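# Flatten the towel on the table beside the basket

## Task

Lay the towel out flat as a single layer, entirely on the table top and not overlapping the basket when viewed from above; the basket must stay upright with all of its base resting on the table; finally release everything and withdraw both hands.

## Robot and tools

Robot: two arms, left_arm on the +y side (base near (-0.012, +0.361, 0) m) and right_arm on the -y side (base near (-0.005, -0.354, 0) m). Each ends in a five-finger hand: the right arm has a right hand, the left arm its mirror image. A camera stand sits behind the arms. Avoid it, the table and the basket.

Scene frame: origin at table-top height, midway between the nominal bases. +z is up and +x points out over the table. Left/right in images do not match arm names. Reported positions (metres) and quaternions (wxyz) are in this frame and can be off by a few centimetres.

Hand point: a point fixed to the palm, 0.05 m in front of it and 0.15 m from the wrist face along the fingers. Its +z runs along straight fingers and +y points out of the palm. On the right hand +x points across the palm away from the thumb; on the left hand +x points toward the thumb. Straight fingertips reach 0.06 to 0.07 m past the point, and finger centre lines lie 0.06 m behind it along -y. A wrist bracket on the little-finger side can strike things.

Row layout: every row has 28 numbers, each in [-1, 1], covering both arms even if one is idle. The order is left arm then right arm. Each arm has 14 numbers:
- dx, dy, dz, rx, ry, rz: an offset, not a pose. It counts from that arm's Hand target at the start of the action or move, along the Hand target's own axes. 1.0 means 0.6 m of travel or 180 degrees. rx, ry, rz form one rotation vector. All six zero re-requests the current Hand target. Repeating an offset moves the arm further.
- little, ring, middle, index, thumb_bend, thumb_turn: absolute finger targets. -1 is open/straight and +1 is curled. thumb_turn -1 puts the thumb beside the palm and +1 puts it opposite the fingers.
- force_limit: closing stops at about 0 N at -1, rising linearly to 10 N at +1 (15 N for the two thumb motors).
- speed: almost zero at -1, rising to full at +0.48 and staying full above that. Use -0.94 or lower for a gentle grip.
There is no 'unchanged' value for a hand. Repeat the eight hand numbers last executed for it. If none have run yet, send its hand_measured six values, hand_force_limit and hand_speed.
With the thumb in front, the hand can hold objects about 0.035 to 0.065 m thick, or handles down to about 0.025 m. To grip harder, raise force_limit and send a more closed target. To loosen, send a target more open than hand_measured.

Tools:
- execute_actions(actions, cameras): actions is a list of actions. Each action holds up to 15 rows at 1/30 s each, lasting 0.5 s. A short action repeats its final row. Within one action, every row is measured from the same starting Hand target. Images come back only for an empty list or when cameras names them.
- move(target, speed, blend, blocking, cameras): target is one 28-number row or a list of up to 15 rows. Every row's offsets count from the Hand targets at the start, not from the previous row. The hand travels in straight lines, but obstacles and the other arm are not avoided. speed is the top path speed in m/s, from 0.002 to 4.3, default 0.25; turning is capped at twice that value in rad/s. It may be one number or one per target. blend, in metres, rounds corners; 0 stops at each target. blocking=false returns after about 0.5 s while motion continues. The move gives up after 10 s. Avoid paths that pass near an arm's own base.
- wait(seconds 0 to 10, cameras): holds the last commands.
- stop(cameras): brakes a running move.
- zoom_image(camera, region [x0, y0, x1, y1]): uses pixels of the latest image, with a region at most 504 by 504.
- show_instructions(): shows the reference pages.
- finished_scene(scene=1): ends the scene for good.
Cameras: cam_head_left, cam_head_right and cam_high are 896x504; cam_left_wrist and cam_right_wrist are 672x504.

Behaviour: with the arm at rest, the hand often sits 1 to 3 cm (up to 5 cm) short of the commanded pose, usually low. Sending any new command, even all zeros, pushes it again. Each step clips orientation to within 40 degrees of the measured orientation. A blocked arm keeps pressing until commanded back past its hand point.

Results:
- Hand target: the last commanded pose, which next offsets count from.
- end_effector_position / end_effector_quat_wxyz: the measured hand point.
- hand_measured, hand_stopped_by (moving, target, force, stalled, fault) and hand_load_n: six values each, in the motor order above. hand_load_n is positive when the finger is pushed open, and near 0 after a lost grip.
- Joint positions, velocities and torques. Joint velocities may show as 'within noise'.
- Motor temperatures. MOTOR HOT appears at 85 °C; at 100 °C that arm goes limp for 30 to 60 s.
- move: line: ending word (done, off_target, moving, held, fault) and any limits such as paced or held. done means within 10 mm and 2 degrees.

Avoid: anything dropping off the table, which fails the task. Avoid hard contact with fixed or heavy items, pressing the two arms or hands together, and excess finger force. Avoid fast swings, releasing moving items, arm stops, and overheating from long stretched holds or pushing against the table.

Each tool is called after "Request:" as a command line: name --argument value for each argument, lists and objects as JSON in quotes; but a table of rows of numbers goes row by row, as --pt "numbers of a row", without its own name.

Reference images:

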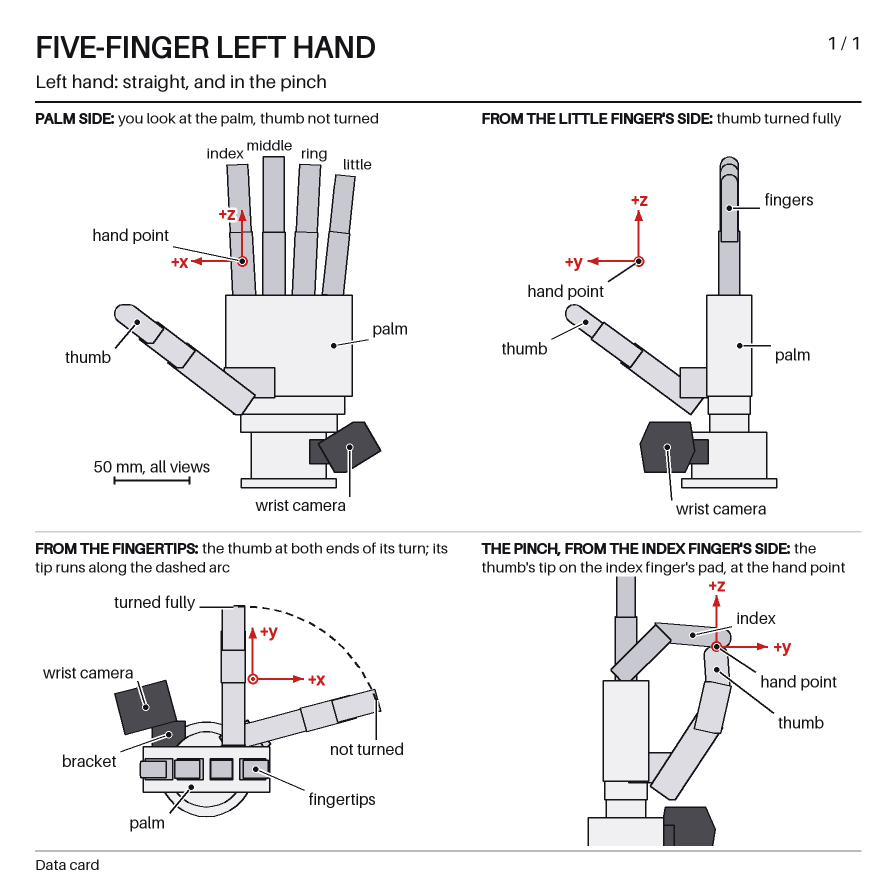

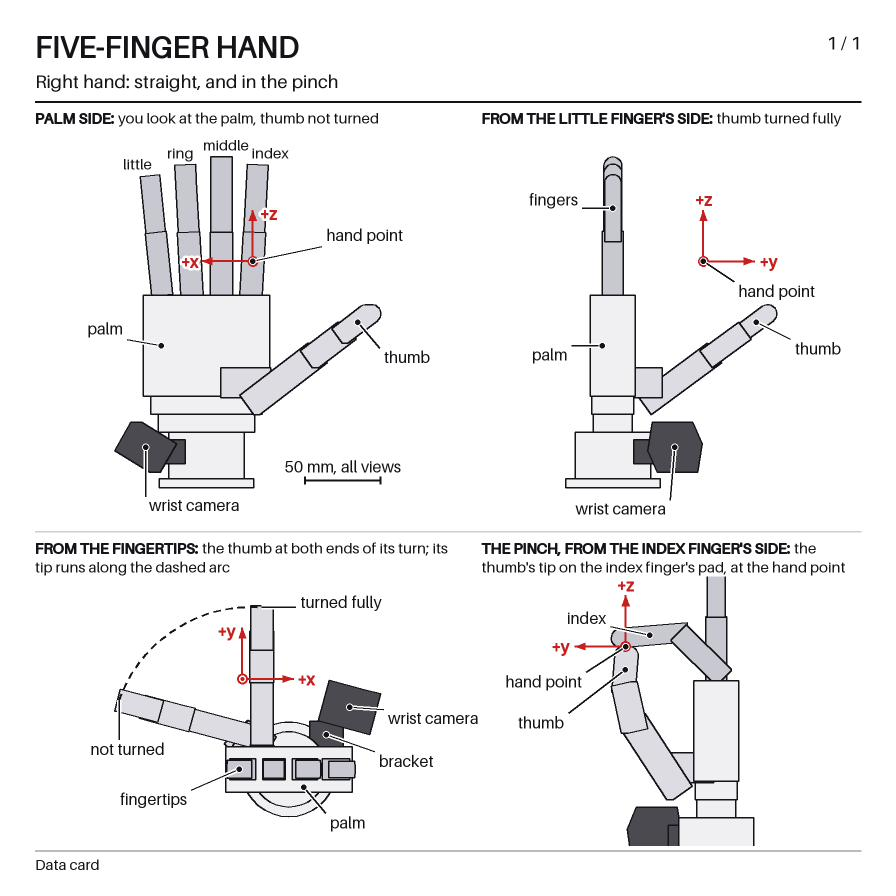

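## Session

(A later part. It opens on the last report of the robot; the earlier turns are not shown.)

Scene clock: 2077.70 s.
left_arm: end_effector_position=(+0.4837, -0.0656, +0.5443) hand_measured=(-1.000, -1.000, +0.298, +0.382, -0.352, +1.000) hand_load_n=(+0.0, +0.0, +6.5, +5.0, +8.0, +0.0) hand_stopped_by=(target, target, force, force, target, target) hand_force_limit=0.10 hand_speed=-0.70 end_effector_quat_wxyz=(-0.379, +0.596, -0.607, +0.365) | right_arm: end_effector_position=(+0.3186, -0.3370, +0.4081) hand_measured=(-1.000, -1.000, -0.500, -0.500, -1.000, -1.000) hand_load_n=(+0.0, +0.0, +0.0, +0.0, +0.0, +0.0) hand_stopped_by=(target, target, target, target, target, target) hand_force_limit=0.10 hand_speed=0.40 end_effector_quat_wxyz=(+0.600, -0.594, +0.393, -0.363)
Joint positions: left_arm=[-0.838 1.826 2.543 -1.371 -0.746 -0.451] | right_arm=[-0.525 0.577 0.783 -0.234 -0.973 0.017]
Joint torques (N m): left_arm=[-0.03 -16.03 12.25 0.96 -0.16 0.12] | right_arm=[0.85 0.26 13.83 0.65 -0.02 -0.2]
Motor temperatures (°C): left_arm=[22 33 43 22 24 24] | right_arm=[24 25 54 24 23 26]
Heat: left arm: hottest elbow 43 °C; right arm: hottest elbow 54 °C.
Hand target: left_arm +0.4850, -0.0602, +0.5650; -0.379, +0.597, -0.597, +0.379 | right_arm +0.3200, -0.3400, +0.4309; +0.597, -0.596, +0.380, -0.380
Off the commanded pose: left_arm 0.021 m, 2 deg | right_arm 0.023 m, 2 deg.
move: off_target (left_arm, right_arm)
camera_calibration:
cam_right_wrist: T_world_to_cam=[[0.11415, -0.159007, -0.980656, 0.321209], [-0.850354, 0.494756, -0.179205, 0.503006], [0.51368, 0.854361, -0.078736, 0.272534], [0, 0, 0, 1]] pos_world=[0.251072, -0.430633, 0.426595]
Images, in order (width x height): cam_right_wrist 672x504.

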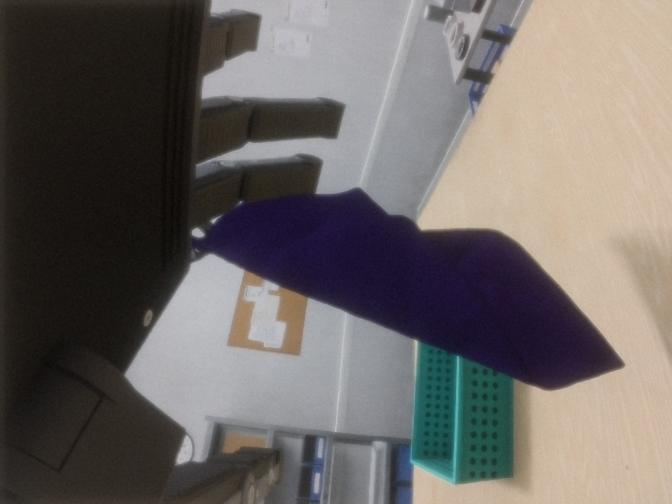

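Request:
wait --seconds 0.1 --cameras '["cam_left_wrist", "cam_high", "cam_head_right"]'

Request:
zoom_image --camera "cam_left_wrist" --region '[0, 100, 360, 440]'

Request:
zoom_image --camera "cam_high" --region '[360, 40, 480, 260]'

Scene clock: 2104.90 s.
left_arm: end_effector_position=(+0.4837, -0.0656, +0.5443) hand_measured=(-1.000, -1.000, +0.298, +0.382, -0.352, +1.000) hand_load_n=(+0.0, +0.0, +6.5, +5.0, +7.5, +0.0) hand_stopped_by=(target, target, force, force, target, target) hand_force_limit=0.10 hand_speed=-0.70 end_effector_quat_wxyz=(-0.379, +0.596, -0.607, +0.365) | right_arm: end_effector_position=(+0.3186, -0.3369, +0.4081) hand_measured=(-1.000, -1.000, -0.500, -0.500, -1.000, -1.000) hand_load_n=(+0.0, +0.0, +0.0, +0.0, +0.0, +0.0) hand_stopped_by=(target, target, target, target, target, target) hand_force_limit=0.10 hand_speed=0.40 end_effector_quat_wxyz=(+0.600, -0.595, +0.393, -0.363)
Joint positions: left_arm=[-0.838 1.826 2.543 -1.371 -0.746 -0.451] | right_arm=[-0.525 0.577 0.783 -0.235 -0.973 0.017]
Joint torques (N m): left_arm=[-0.21 -16.21 12.3 0.96 -0.16 0.13] | right_arm=[0.79 -0.26 13.81 0.54 -0.11 -0.15]
Heat: left arm: hottest elbow 43 °C; right arm: hottest elbow 52 °C.
Hand target: left_arm +0.4850, -0.0602, +0.5650; -0.379, +0.597, -0.597, +0.379 | right_arm +0.3200, -0.3400, +0.4309; +0.597, -0.596, +0.380, -0.380
Off the commanded pose: left_arm 0.021 m, 2 deg | right_arm 0.023 m, 3 deg.
wait: 0.10 s; at rest from the start
camera_calibration:
cam_left_wrist: T_world_to_cam=[[0.470081, -0.255428, 0.844855, -0.700075], [-0.548198, -0.834689, 0.0526656, 0.18381], [0.691739, -0.487905, -0.532396, 0.0405803], [0, 0, 0, 1]] pos_world=[0.401786, -0.00559497, 0.603387]
Images, in order (width x height): cam_head_right 896x504, cam_high 896x504, cam_left_wrist 672x504.

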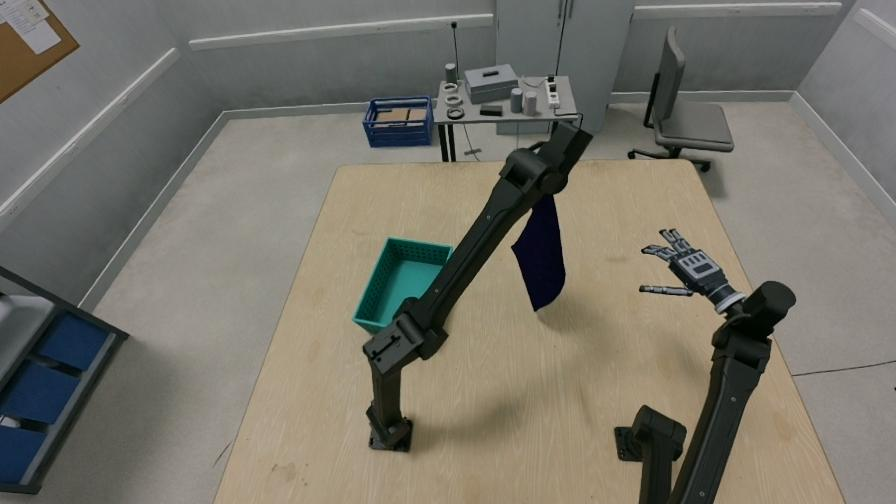

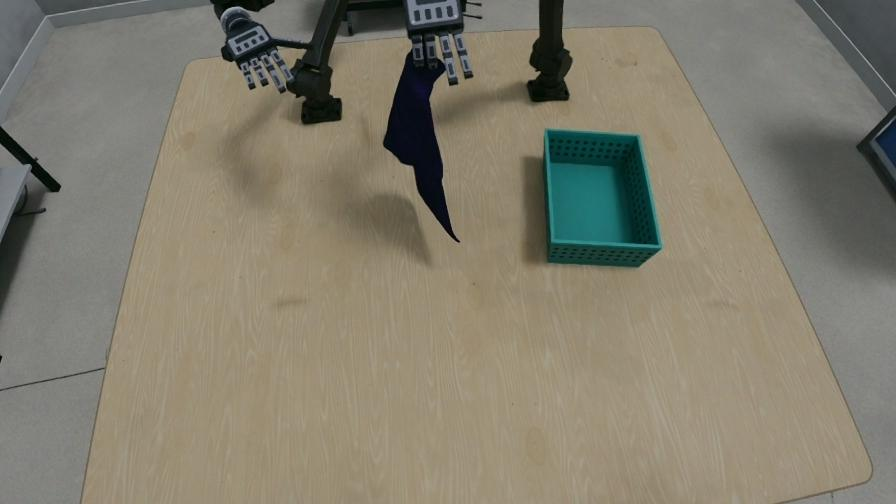

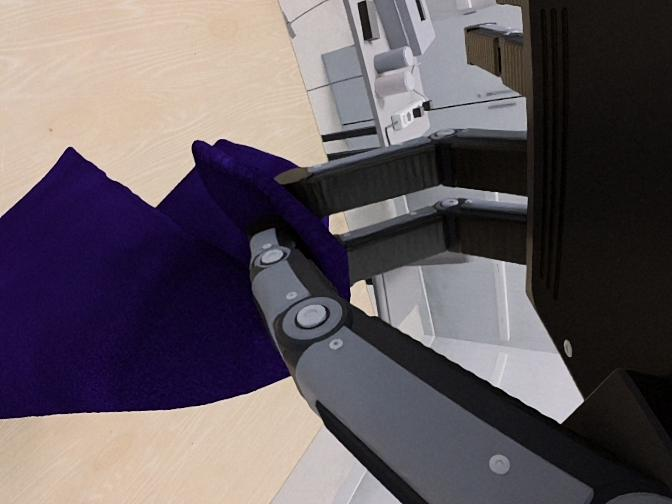

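Scaled by 1.400 from the camera's 672x504 image, which has a finer 960x720 frame.

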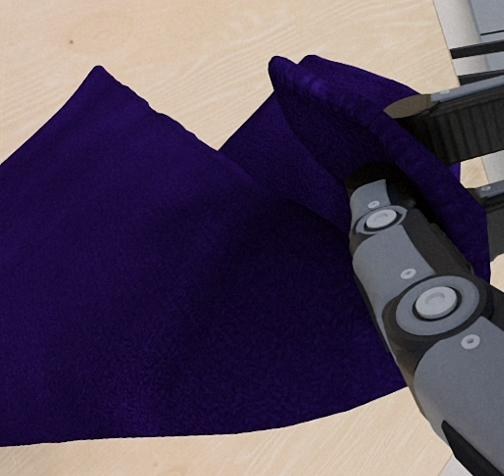

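Scaled by 2.291.

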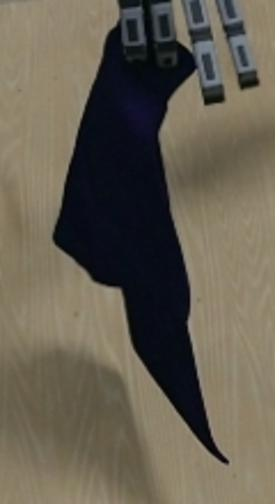

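Request:
move --target '[0,0,0,0,0,0,-1,-1,0.5,0.5,-0.35,1,0.1,-0.7,0.1035,0.06,0.577,-0.2383,-0.2383,0.4577,-1,-1,-0.5,-0.5,-0.6,1,0.1,0.2]' --speed 0.35 --cameras '["all"]'

Scene clock: 2136.10 s.
left_arm: end_effector_position=(+0.4837, -0.0656, +0.5443) hand_measured=(-1.000, -1.000, +0.298, +0.382, -0.352, +1.000) hand_load_n=(+0.0, +0.0, +6.5, +5.0, +7.5, +0.0) hand_stopped_by=(target, target, force, force, target, target) hand_force_limit=0.10 hand_speed=-0.70 end_effector_quat_wxyz=(-0.379, +0.596, -0.607, +0.365) | right_arm: end_effector_position=(+0.6516, -0.2525, +0.3890) hand_measured=(-1.000, -1.000, -0.500, -0.500, -0.600, +1.000) hand_load_n=(+0.0, +0.0, +0.0, +0.0, +0.0, +0.0) hand_stopped_by=(target, target, target, target, target, target) hand_force_limit=0.10 hand_speed=0.20 end_effector_quat_wxyz=(+0.529, -0.453, +0.552, +0.458)
Joint positions: left_arm=[-0.838 1.826 2.543 -1.371 -0.746 -0.451] | right_arm=[-0.141 2.035 1.953 -0.608 -1.541 0.907]
Joint torques (N m): left_arm=[-0.26 -16.21 12.21 0.95 -0.15 0.12] | right_arm=[2.14 -18.96 13.07 1.29 -0.93 0.12]
Heat: left arm: hottest elbow 43 °C; right arm: hottest elbow 52 °C.
Hand target: left_arm +0.4850, -0.0602, +0.5650; -0.379, +0.597, -0.597, +0.379 | right_arm +0.6600, -0.2498, +0.3950; +0.542, -0.454, +0.542, +0.455
Off the commanded pose: left_arm 0.021 m, 2 deg | right_arm 0.011 m, 2 deg.
move: off_target (left_arm, right_arm)
camera_calibration:
cam_left_wrist: T_world_to_cam=[[0.470081, -0.255428, 0.844855, -0.700075], [-0.548198, -0.834689, 0.0526656, 0.18381], [0.691739, -0.487905, -0.532396, 0.0405803], [0, 0, 0, 1]] pos_world=[0.401786, -0.00559497, 0.603387]
cam_right_wrist: T_world_to_cam=[[-0.955225, 0.210552, -0.207879, 0.767318], [-0.287658, -0.49636, 0.819072, -0.264144], [0.0692748, 0.842196, 0.534703, 0.0756835], [0, 0, 0, 1]] pos_world=[0.651735, -0.356412, 0.335394]

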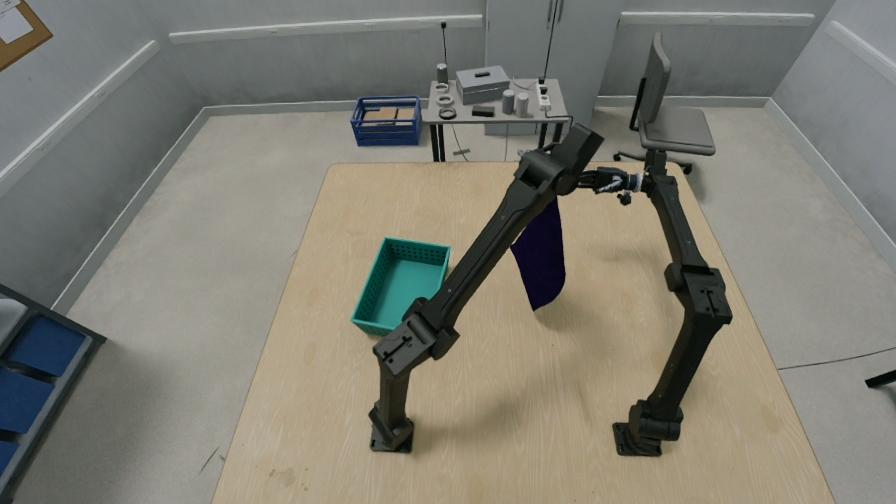

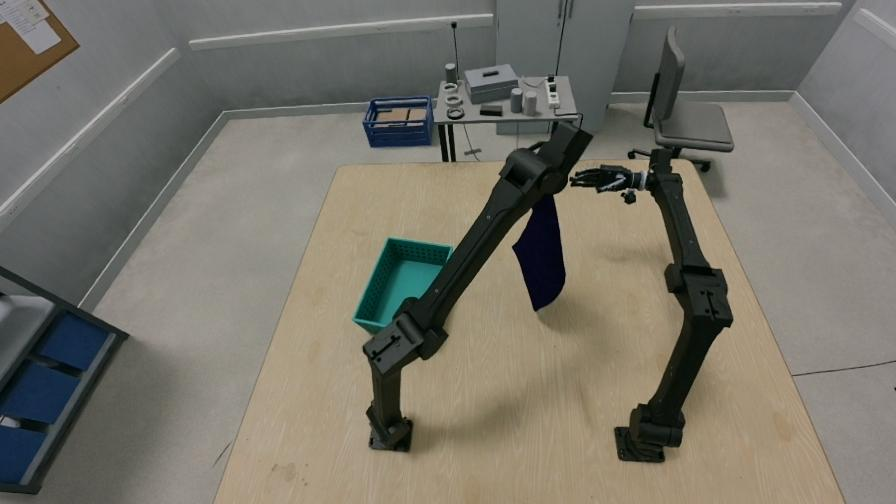

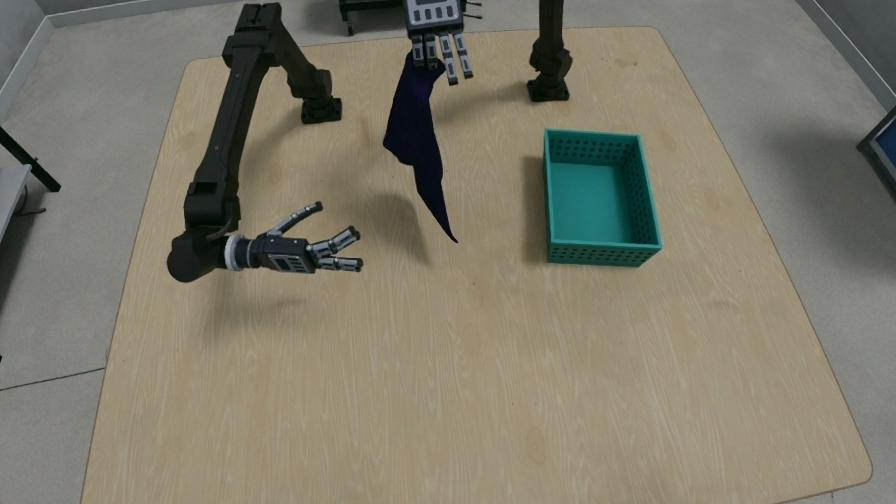

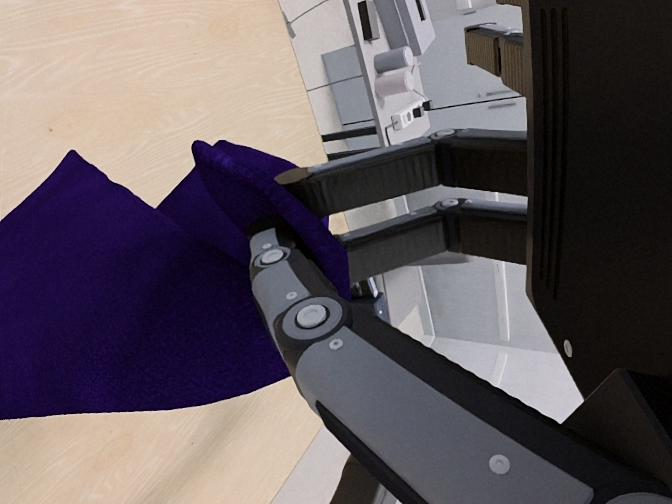

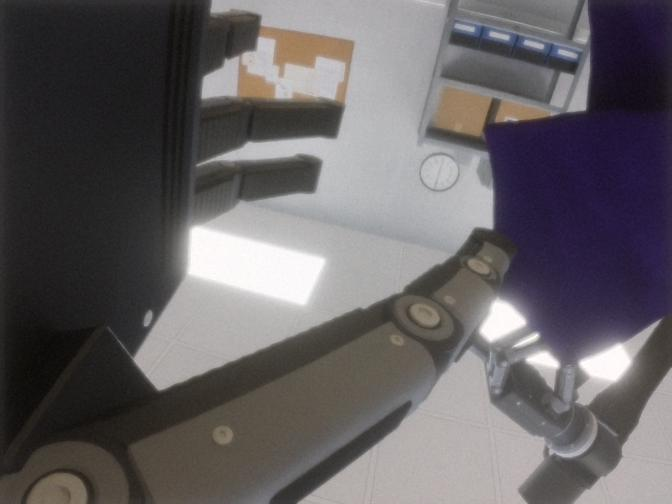

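Request:
move --target '[0,0,0,0,0,0,-1,-1,0.5,0.5,-0.35,1,0.1,-0.7,-0.0117,0.0418,0.3142,0,0,0,-1,-1,-0.5,-0.5,-0.6,1,0.1,0.2]' --speed 0.2 --cameras '["all"]'

Scene clock: 2161.73 s.
left_arm: end_effector_position=(+0.4837, -0.0656, +0.5443) hand_measured=(-1.000, -1.000, +0.298, +0.382, -0.352, +1.000) hand_load_n=(+0.0, +0.0, +6.5, +5.0, +8.0, -0.5) hand_stopped_by=(target, target, force, force, target, target) hand_force_limit=0.10 hand_speed=-0.70 end_effector_quat_wxyz=(-0.379, +0.596, -0.607, +0.365) | right_arm: end_effector_position=(+0.6654, -0.0593, +0.4068) hand_measured=(-1.000, -1.000, -0.500, -0.500, -0.600, +1.000) hand_load_n=(+0.0, +0.0, +0.0, +0.0, +0.0, +0.0) hand_stopped_by=(target, target, target, target, target, target) hand_force_limit=0.10 hand_speed=0.20 end_effector_quat_wxyz=(+0.542, -0.459, +0.539, +0.452)
Joint positions: left_arm=[-0.838 1.826 2.543 -1.371 -0.746 -0.451] | right_arm=[0.138 2.035 1.875 0.148 -1.268 1.55]
Joint torques (N m): left_arm=[-0.09 -16.09 12.26 0.95 -0.15 0.12] | right_arm=[1.03 -21.36 9.05 2.02 0 0.11]
Heat: left arm: hottest elbow 43 °C; right arm: hottest elbow 53 °C.
Hand target: left_arm +0.4850, -0.0602, +0.5650; -0.379, +0.597, -0.597, +0.379 | right_arm +0.6679, -0.0598, +0.4021; +0.542, -0.454, +0.541, +0.455
Off the commanded pose: left_arm 0.021 m, 2 deg | right_arm 0.005 m, 1 deg.
move: off_target (left_arm)
camera_calibration:
cam_left_wrist: T_world_to_cam=[[0.470081, -0.255428, 0.844855, -0.700075], [-0.548198, -0.834689, 0.0526656, 0.18381], [0.691739, -0.487905, -0.532396, 0.0405803], [0, 0, 0, 1]] pos_world=[0.401786, -0.00559497, 0.603387]
cam_right_wrist: T_world_to_cam=[[-0.946728, 0.212929, -0.241594, 0.751778], [-0.31825, -0.503935, 0.802974, -0.152474], [0.0492288, 0.837085, 0.544854, -0.0886212], [0, 0, 0, 1]] pos_world=[0.667567, -0.162729, 0.352344]

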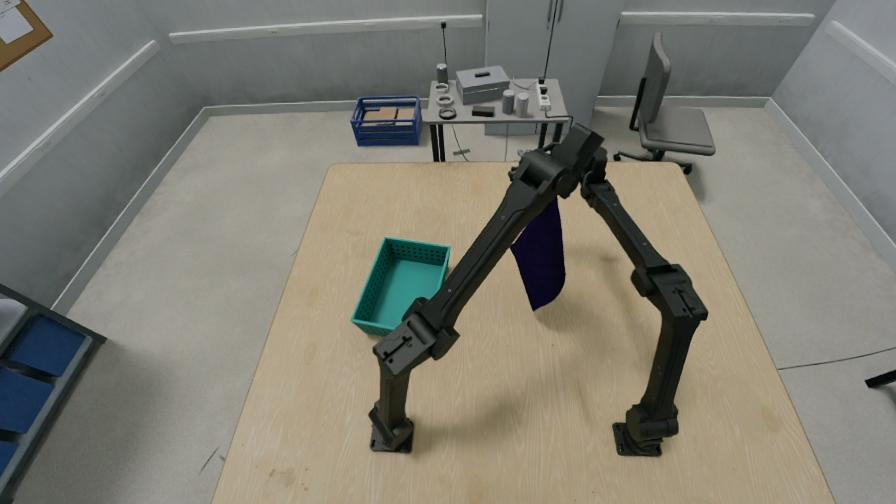

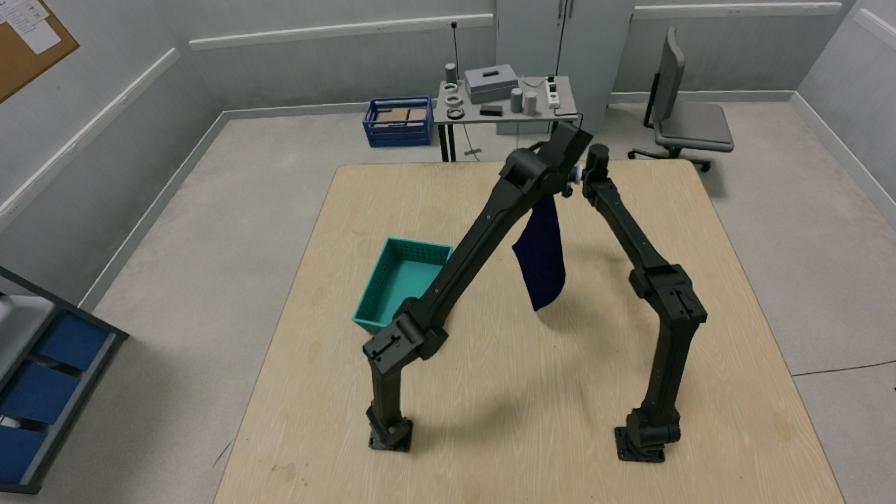

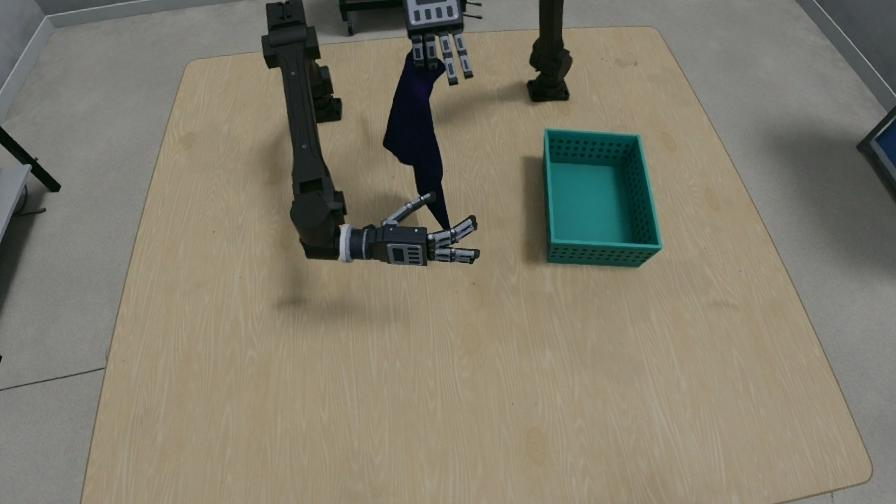

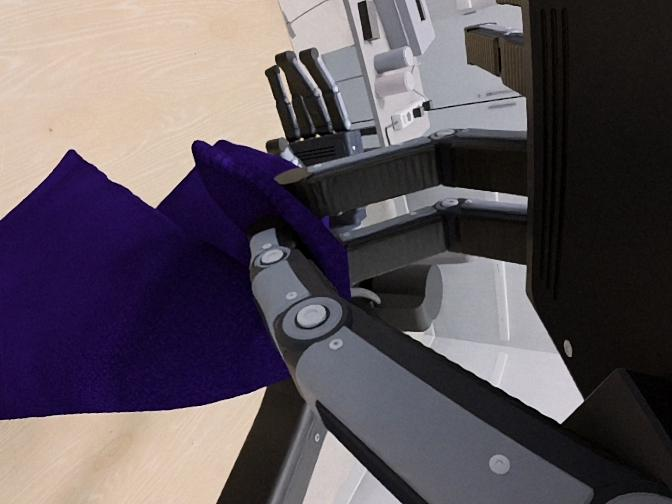

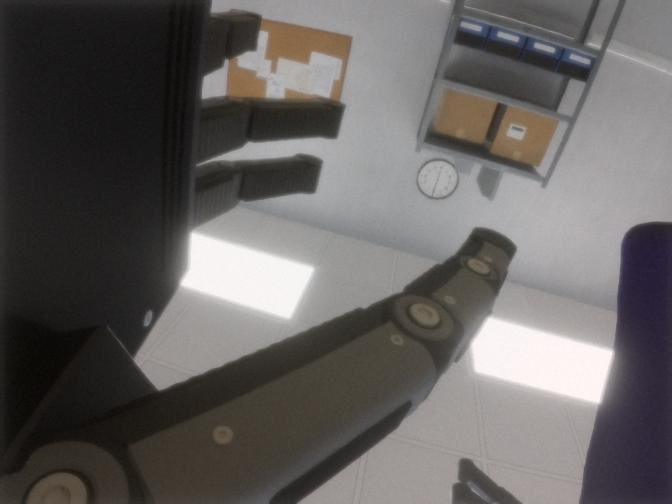

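Request:
move --target '[0,0,0,0,0,0,-1,-1,0.5,0.5,-0.35,1,0.1,-0.7,0.0117,0.1067,-0.0260,0,0,0,-1,-1,-0.5,-0.5,-0.6,1,0.1,0.2]' --speed 0.12 --cameras '["cam_high", "cam_left_wrist", "cam_right_wrist"]'

Scene clock: 2173.63 s.
left_arm: end_effector_position=(+0.4837, -0.0656, +0.5443) hand_measured=(-1.000, -1.000, +0.298, +0.382, -0.352, +1.000) hand_load_n=(+0.0, +0.0, +6.5, +4.5, +7.5, -0.5) hand_stopped_by=(target, target, force, force, target, target) hand_force_limit=0.10 hand_speed=-0.70 end_effector_quat_wxyz=(-0.379, +0.596, -0.607, +0.365) | right_arm: end_effector_position=(+0.6064, -0.0672, +0.3880) hand_measured=(-1.000, -1.000, -0.500, -0.500, -0.600, +1.000) hand_load_n=(+0.0, +0.0, +0.0, +0.0, +0.5, -0.5) hand_stopped_by=(target, target, target, target, target, target) hand_force_limit=0.10 hand_speed=0.20 end_effector_quat_wxyz=(+0.538, -0.453, +0.546, +0.454)
Joint positions: left_arm=[-0.838 1.826 2.543 -1.371 -0.746 -0.451] | right_arm=[0.138 1.88 1.588 0.266 -1.261 1.554]
Joint torques (N m): left_arm=[-0.15 -16.26 12.25 0.98 -0.16 0.13] | right_arm=[1.96 -19.78 8.65 1.7 -0.02 0.15]
Motor temperatures (°C): left_arm=[22 33 43 22 24 24] | right_arm=[24 30 50 24 24 26]
Heat: left arm: hottest elbow 43 °C; right arm: hottest elbow 50 °C.
Hand target: left_arm +0.4850, -0.0602, +0.5650; -0.379, +0.597, -0.597, +0.379 | right_arm +0.6022, -0.0641, +0.3950; +0.542, -0.454, +0.541, +0.455
Off the commanded pose: left_arm 0.021 m, 2 deg | right_arm 0.009 m, 1 deg.
move: off_target (left_arm)
camera_calibration:
cam_left_wrist: T_world_to_cam=[[0.470081, -0.255428, 0.844855, -0.700075], [-0.548198, -0.834689, 0.0526656, 0.18381], [0.691739, -0.487905, -0.532396, 0.0405803], [0, 0, 0, 1]] pos_world=[0.401786, -0.00559497, 0.603387]
cam_right_wrist: T_world_to_cam=[[-0.949548, 0.219128, -0.224368, 0.688451], [-0.306801, -0.500641, 0.809464, -0.169394], [0.0650485, 0.837461, 0.542611, -0.0776496], [0, 0, 0, 1]] pos_world=[0.606798, -0.170636, 0.333718]
Images, in order (width x height): cam_high 896x504, cam_left_wrist 672x504, cam_right_wrist 672x504.

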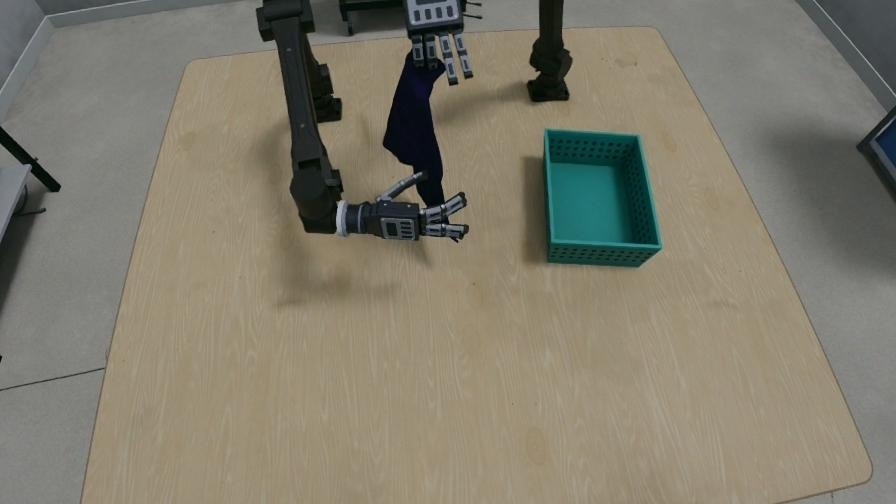

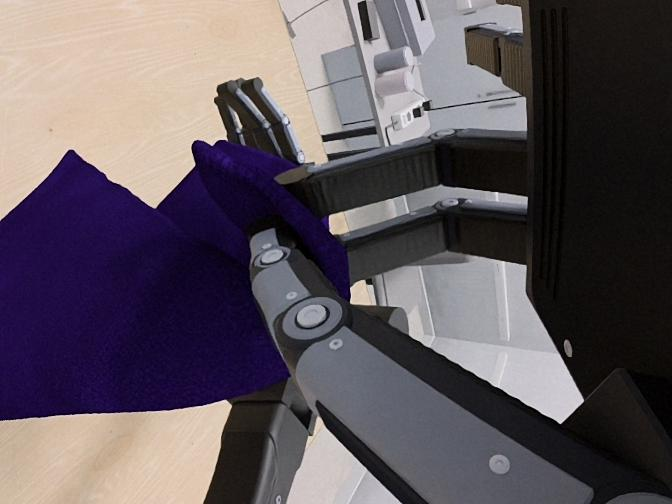

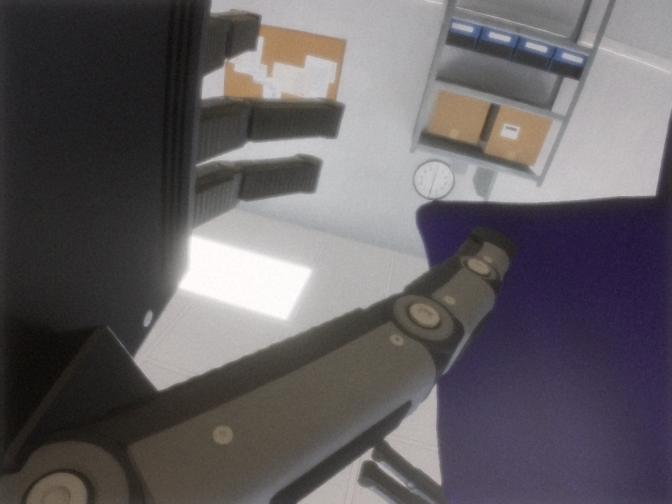

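Request:
move --target '[0,0,0,0,0,0,-1,-1,0.5,0.5,-0.35,1,0.1,-0.7,-0.05,0.0542,-0.0095,0,0,0,-1,-1,-0.5,-0.5,-0.6,1,0.1,0.2]' --speed 0.12 --cameras '["cam_high", "cam_left_wrist", "cam_right_wrist"]'

Scene clock: 2193.33 s.
left_arm: end_effector_position=(+0.4837, -0.0656, +0.5443) hand_measured=(-1.000, -1.000, +0.298, +0.382, -0.352, +1.000) hand_load_n=(+0.0, -0.5, +6.5, +5.0, +7.5, -0.5) hand_stopped_by=(target, target, force, force, target, target) hand_force_limit=0.10 hand_speed=-0.70 end_effector_quat_wxyz=(-0.379, +0.596, -0.607, +0.365) | right_arm: end_effector_position=(+0.5726, -0.0686, +0.4229) hand_measured=(-1.000, -1.000, -0.500, -0.500, -0.600, +1.000) hand_load_n=(+0.0, +0.0, +0.0, +0.0, +0.0, +0.0) hand_stopped_by=(target, target, target, target, target, target) hand_force_limit=0.10 hand_speed=0.20 end_effector_quat_wxyz=(+0.550, -0.459, +0.536, +0.447)
Joint positions: left_arm=[-0.838 1.826 2.543 -1.371 -0.746 -0.451] | right_arm=[0.143 1.774 1.52 0.266 -1.253 1.557]
Joint torques (N m): left_arm=[-0.03 -16.09 12.29 0.96 -0.15 0.13] | right_arm=[2.73 -18.26 8.75 0.29 -0.01 0.1]
Heat: left arm: hottest elbow 43 °C; right arm: hottest elbow 49 °C.
Hand target: left_arm +0.4850, -0.0602, +0.5650; -0.379, +0.597, -0.597, +0.379 | right_arm +0.5691, -0.0640, +0.4251; +0.542, -0.454, +0.541, +0.455
Off the commanded pose: left_arm 0.021 m, 2 deg | right_arm 0.006 m, 2 deg.
move: off_target (left_arm)
camera_calibration:
cam_left_wrist: T_world_to_cam=[[0.470081, -0.255428, 0.844855, -0.700075], [-0.548198, -0.834689, 0.0526656, 0.18381], [0.691739, -0.487905, -0.532396, 0.0405803], [0, 0, 0, 1]] pos_world=[0.401786, -0.00559497, 0.603387]
cam_right_wrist: T_world_to_cam=[[-0.940022, 0.22339, -0.257791, 0.673507], [-0.33778, -0.504164, 0.79481, -0.184972], [0.0475835, 0.834216, 0.549382, -0.0861413], [0, 0, 0, 1]] pos_world=[0.57473, -0.171851, 0.367967]
Images, in order (width x height): cam_high 896x504, cam_left_wrist 672x504, cam_right_wrist 672x504.

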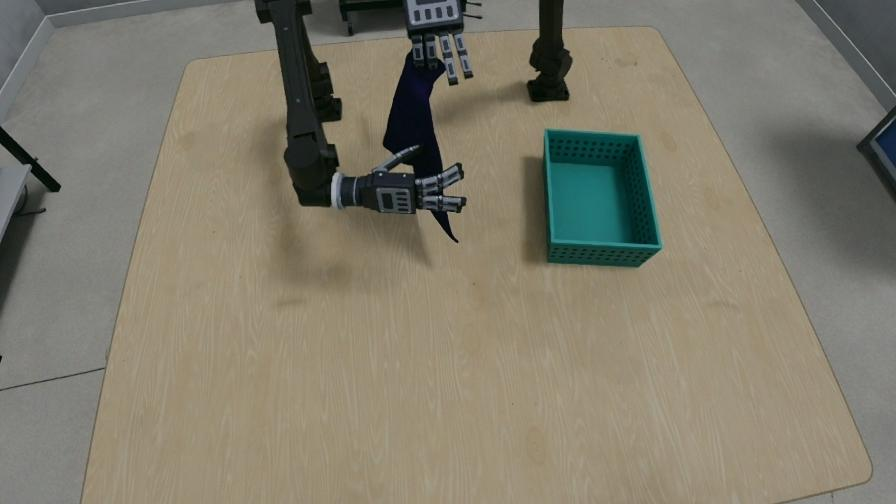

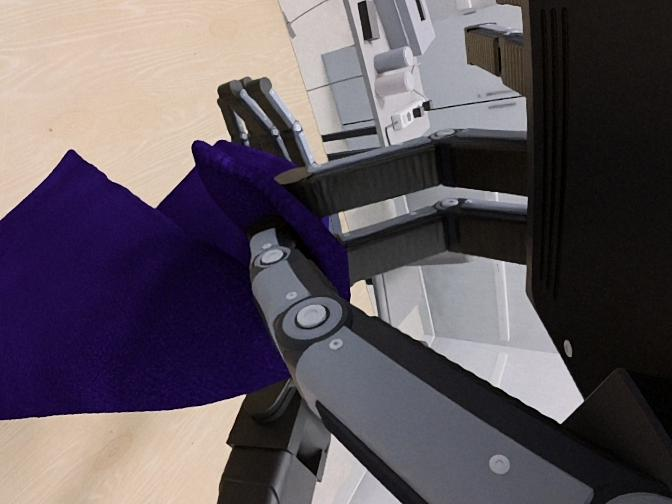

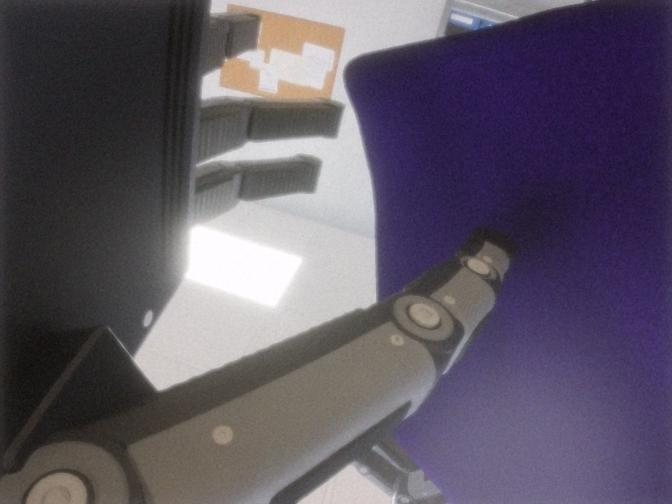

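Request:
move --pt "0 0 0 0 0 0 -1 -1 0.5 0.5 -0.35 1 0.1 -0.7 0.02 0.022 0.0097 0 0 0 -1 -1 -0.5 -0.5 -0.6 1 0.1 0.2" --pt "0 0 0 0 0 0 -1 -1 0.5 0.5 -0.35 1 0.1 -0.7 0.02 0.022 0.0097 0 0 0 -1 -1 0.5 0.5 -0.35 1 0.1 -0.7" --speed 0.1 --cameras '["cam_high", "cam_left_wrist", "cam_right_wrist"]'

Scene clock: 2212.87 s.
left_arm: end_effector_position=(+0.4837, -0.0656, +0.5443) hand_measured=(-1.000, -1.000, +0.298, +0.382, -0.352, +1.000) hand_load_n=(-0.5, +0.0, +6.5, +5.0, +7.5, -0.5) hand_stopped_by=(target, target, force, force, target, target) hand_force_limit=0.10 hand_speed=-0.70 end_effector_quat_wxyz=(-0.379, +0.596, -0.607, +0.365) | right_arm: end_effector_position=(+0.5651, -0.0590, +0.4003) hand_measured=(-1.000, -1.000, +0.296, +0.408, -0.352, +1.000) hand_load_n=(+0.0, +0.0, +5.0, +6.0, +7.0, -1.0) hand_stopped_by=(target, target, force, force, target, target) hand_force_limit=0.10 hand_speed=-0.70 end_effector_quat_wxyz=(+0.535, -0.451, +0.550, +0.456)
Joint positions: left_arm=[-0.838 1.826 2.543 -1.371 -0.746 -0.451] | right_arm=[0.16 1.769 1.463 0.27 -1.237 1.557]
Joint torques (N m): left_arm=[-0.15 -16.21 12.29 0.96 -0.16 0.12] | right_arm=[1.73 -19.08 8.8 1.66 0 0.1]
Heat: left arm: hottest elbow 43 °C; right arm: hottest elbow 47 °C.
Hand target: left_arm +0.4850, -0.0602, +0.5650; -0.379, +0.597, -0.597, +0.379 | right_arm +0.5572, -0.0560, +0.4129; +0.542, -0.454, +0.542, +0.455
Off the commanded pose: left_arm 0.021 m, 2 deg | right_arm 0.015 m, 1 deg.
move: off_target (left_arm, right_arm); target 2's new numbers were sent with right_arm's hand 0.015 m and 1 deg from that target
camera_calibration:
cam_left_wrist: T_world_to_cam=[[0.470081, -0.255428, 0.844855, -0.700075], [-0.548198, -0.834689, 0.0526656, 0.18381], [0.691739, -0.487905, -0.532396, 0.0405803], [0, 0, 0, 1]] pos_world=[0.401786, -0.00559497, 0.603387]
cam_right_wrist: T_world_to_cam=[[-0.951726, 0.220622, -0.213409, 0.6472], [-0.298095, -0.498551, 0.813994, -0.194468], [0.0731896, 0.838316, 0.54025, -0.0919733], [0, 0, 0, 1]] pos_world=[0.564719, -0.162636, 0.346102]
Images, in order (width x height): cam_high 896x504, cam_left_wrist 672x504, cam_right_wrist 672x504.

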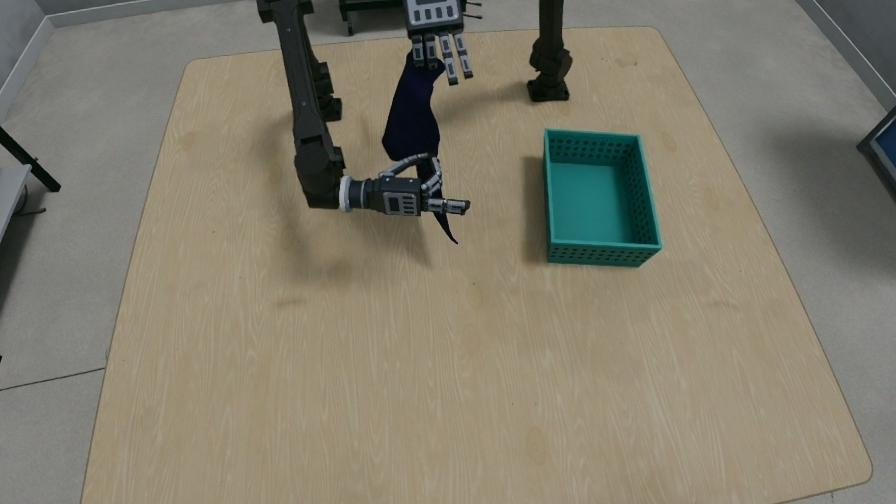

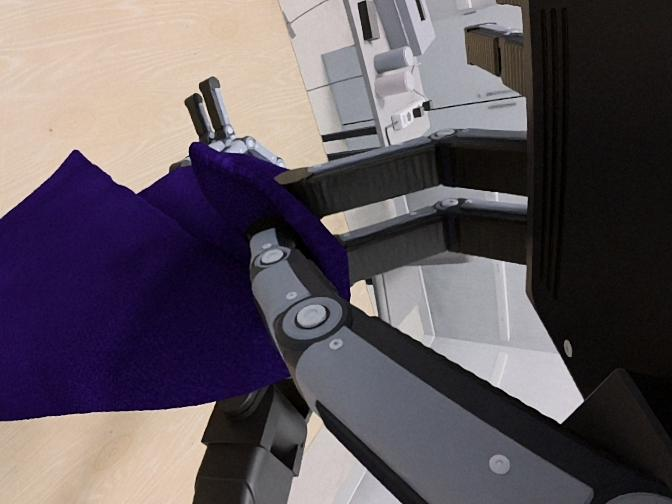

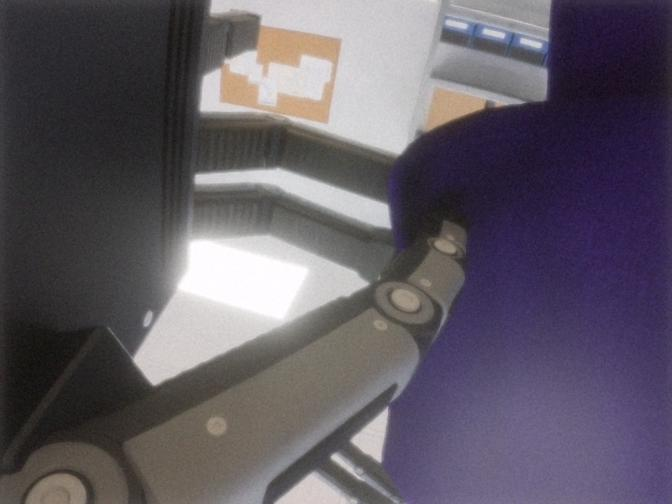

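Request:
move --target '[0,0,0,0,0,0,-1,-1,0.5,0.5,-0.35,1,0.1,-0.7,-0.2483,0.0655,-0.3195,0.2382,0.4095,-0.3140,-1,-1,0.5,0.5,-0.35,1,0.1,-0.7]' --speed 0.18 --cameras '["all"]'

Scene clock: 2250.03 s.
left_arm: end_effector_position=(+0.4837, -0.0665, +0.5434) hand_measured=(-1.000, -1.000, +0.298, +0.382, -0.352, +1.000) hand_load_n=(+0.0, +0.0, +6.5, +5.0, +8.0, +0.0) hand_stopped_by=(target, target, force, force, target, target) hand_force_limit=0.10 hand_speed=-0.70 end_effector_quat_wxyz=(-0.378, +0.595, -0.608, +0.365) | right_arm: end_effector_position=(+0.4898, -0.2372, +0.5290) hand_measured=(-1.000, -1.000, +0.296, +0.408, -0.352, +1.000) hand_load_n=(+0.0, +0.0, +5.0, +6.0, +7.0, -0.5) hand_stopped_by=(target, target, force, force, target, target) hand_force_limit=0.10 hand_speed=-0.70 end_effector_quat_wxyz=(-0.360, +0.604, -0.613, +0.359)
Joint positions: left_arm=[-0.838 1.827 2.543 -1.371 -0.743 -0.451] | right_arm=[0.245 1.268 1.818 -1.067 0.215 0.129]
Joint torques (N m): left_arm=[-0.26 -16.21 12.27 0.99 -0.27 0.13] | right_arm=[2.02 -10.29 12.75 1.72 0.35 -0.34]
Heat: left arm: hottest elbow 44 °C; right arm: hottest elbow 47 °C.
Hand target: left_arm +0.4850, -0.0602, +0.5650; -0.380, +0.597, -0.597, +0.379 | right_arm +0.4852, -0.2381, +0.5621; -0.380, +0.596, -0.596, +0.380
Off the commanded pose: left_arm 0.023 m, 2 deg | right_arm 0.033 m, 4 deg.
move: off_target (left_arm, right_arm)
camera_calibration:
cam_left_wrist: T_world_to_cam=[[0.471287, -0.256274, 0.843927, -0.69965], [-0.550152, -0.833305, 0.0541807, 0.183314], [0.689363, -0.489823, -0.533715, 0.0413413], [0, 0, 0, 1]] pos_world=[0.402087, -0.00629573, 0.602586]
cam_right_wrist: T_world_to_cam=[[-0.427148, -0.221041, -0.876747, 0.631569], [-0.582288, 0.809065, 0.0797108, 0.427276], [0.691726, 0.544568, -0.4743, 0.157364], [0, 0, 0, 1]] pos_world=[0.409718, -0.291786, 0.594305]

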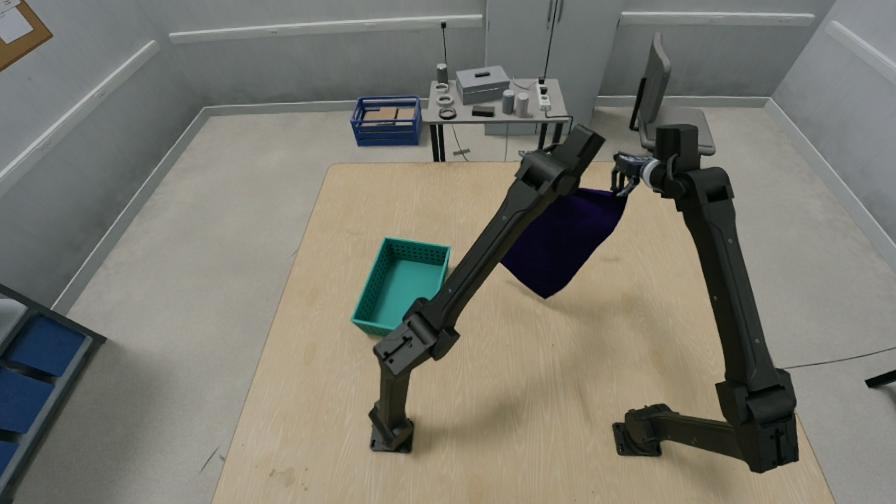

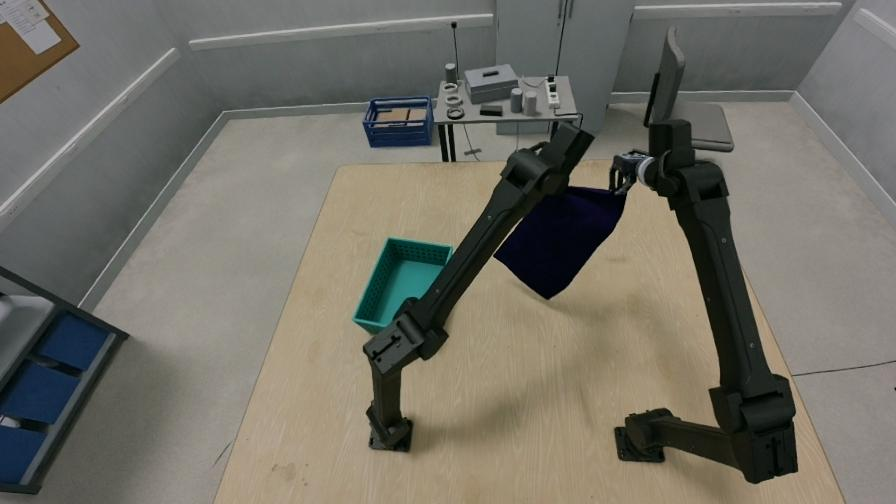

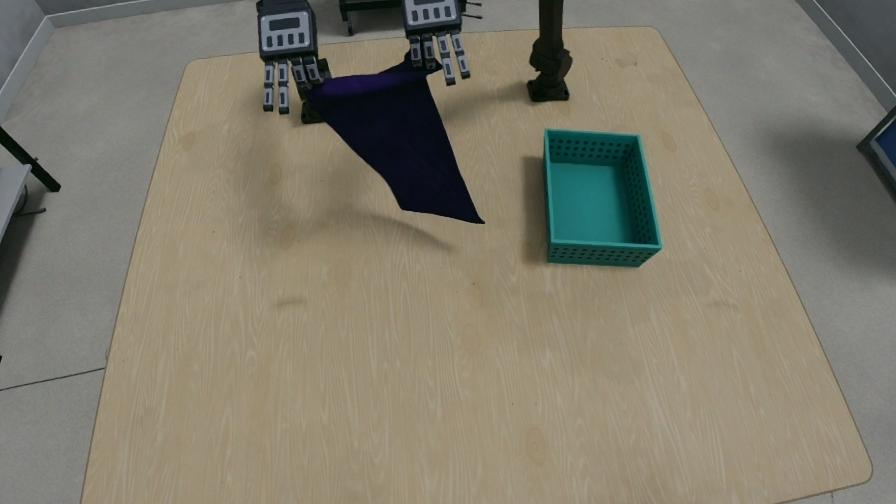

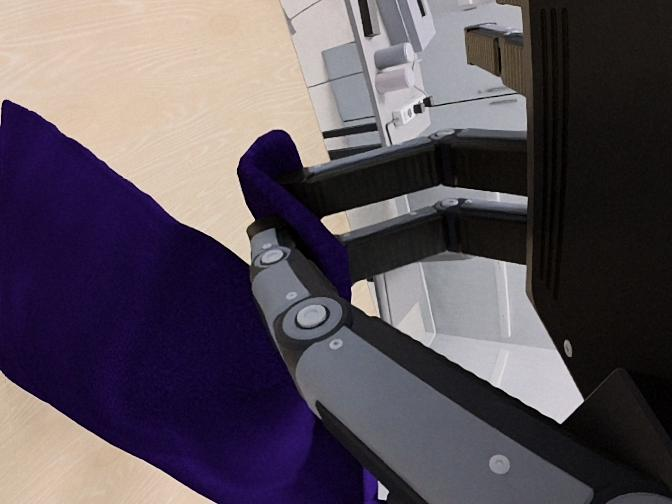

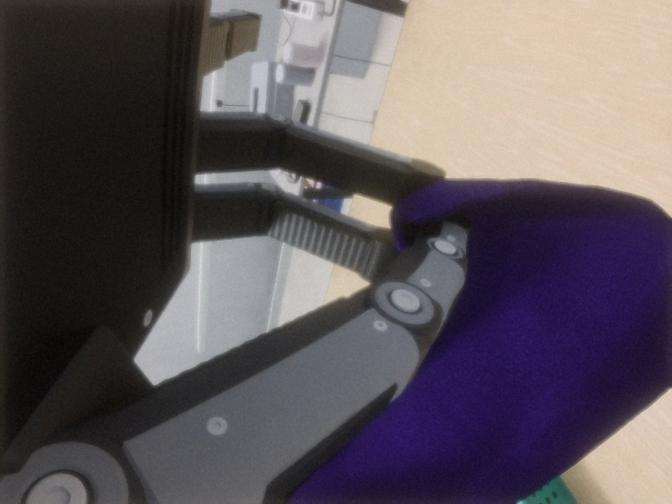

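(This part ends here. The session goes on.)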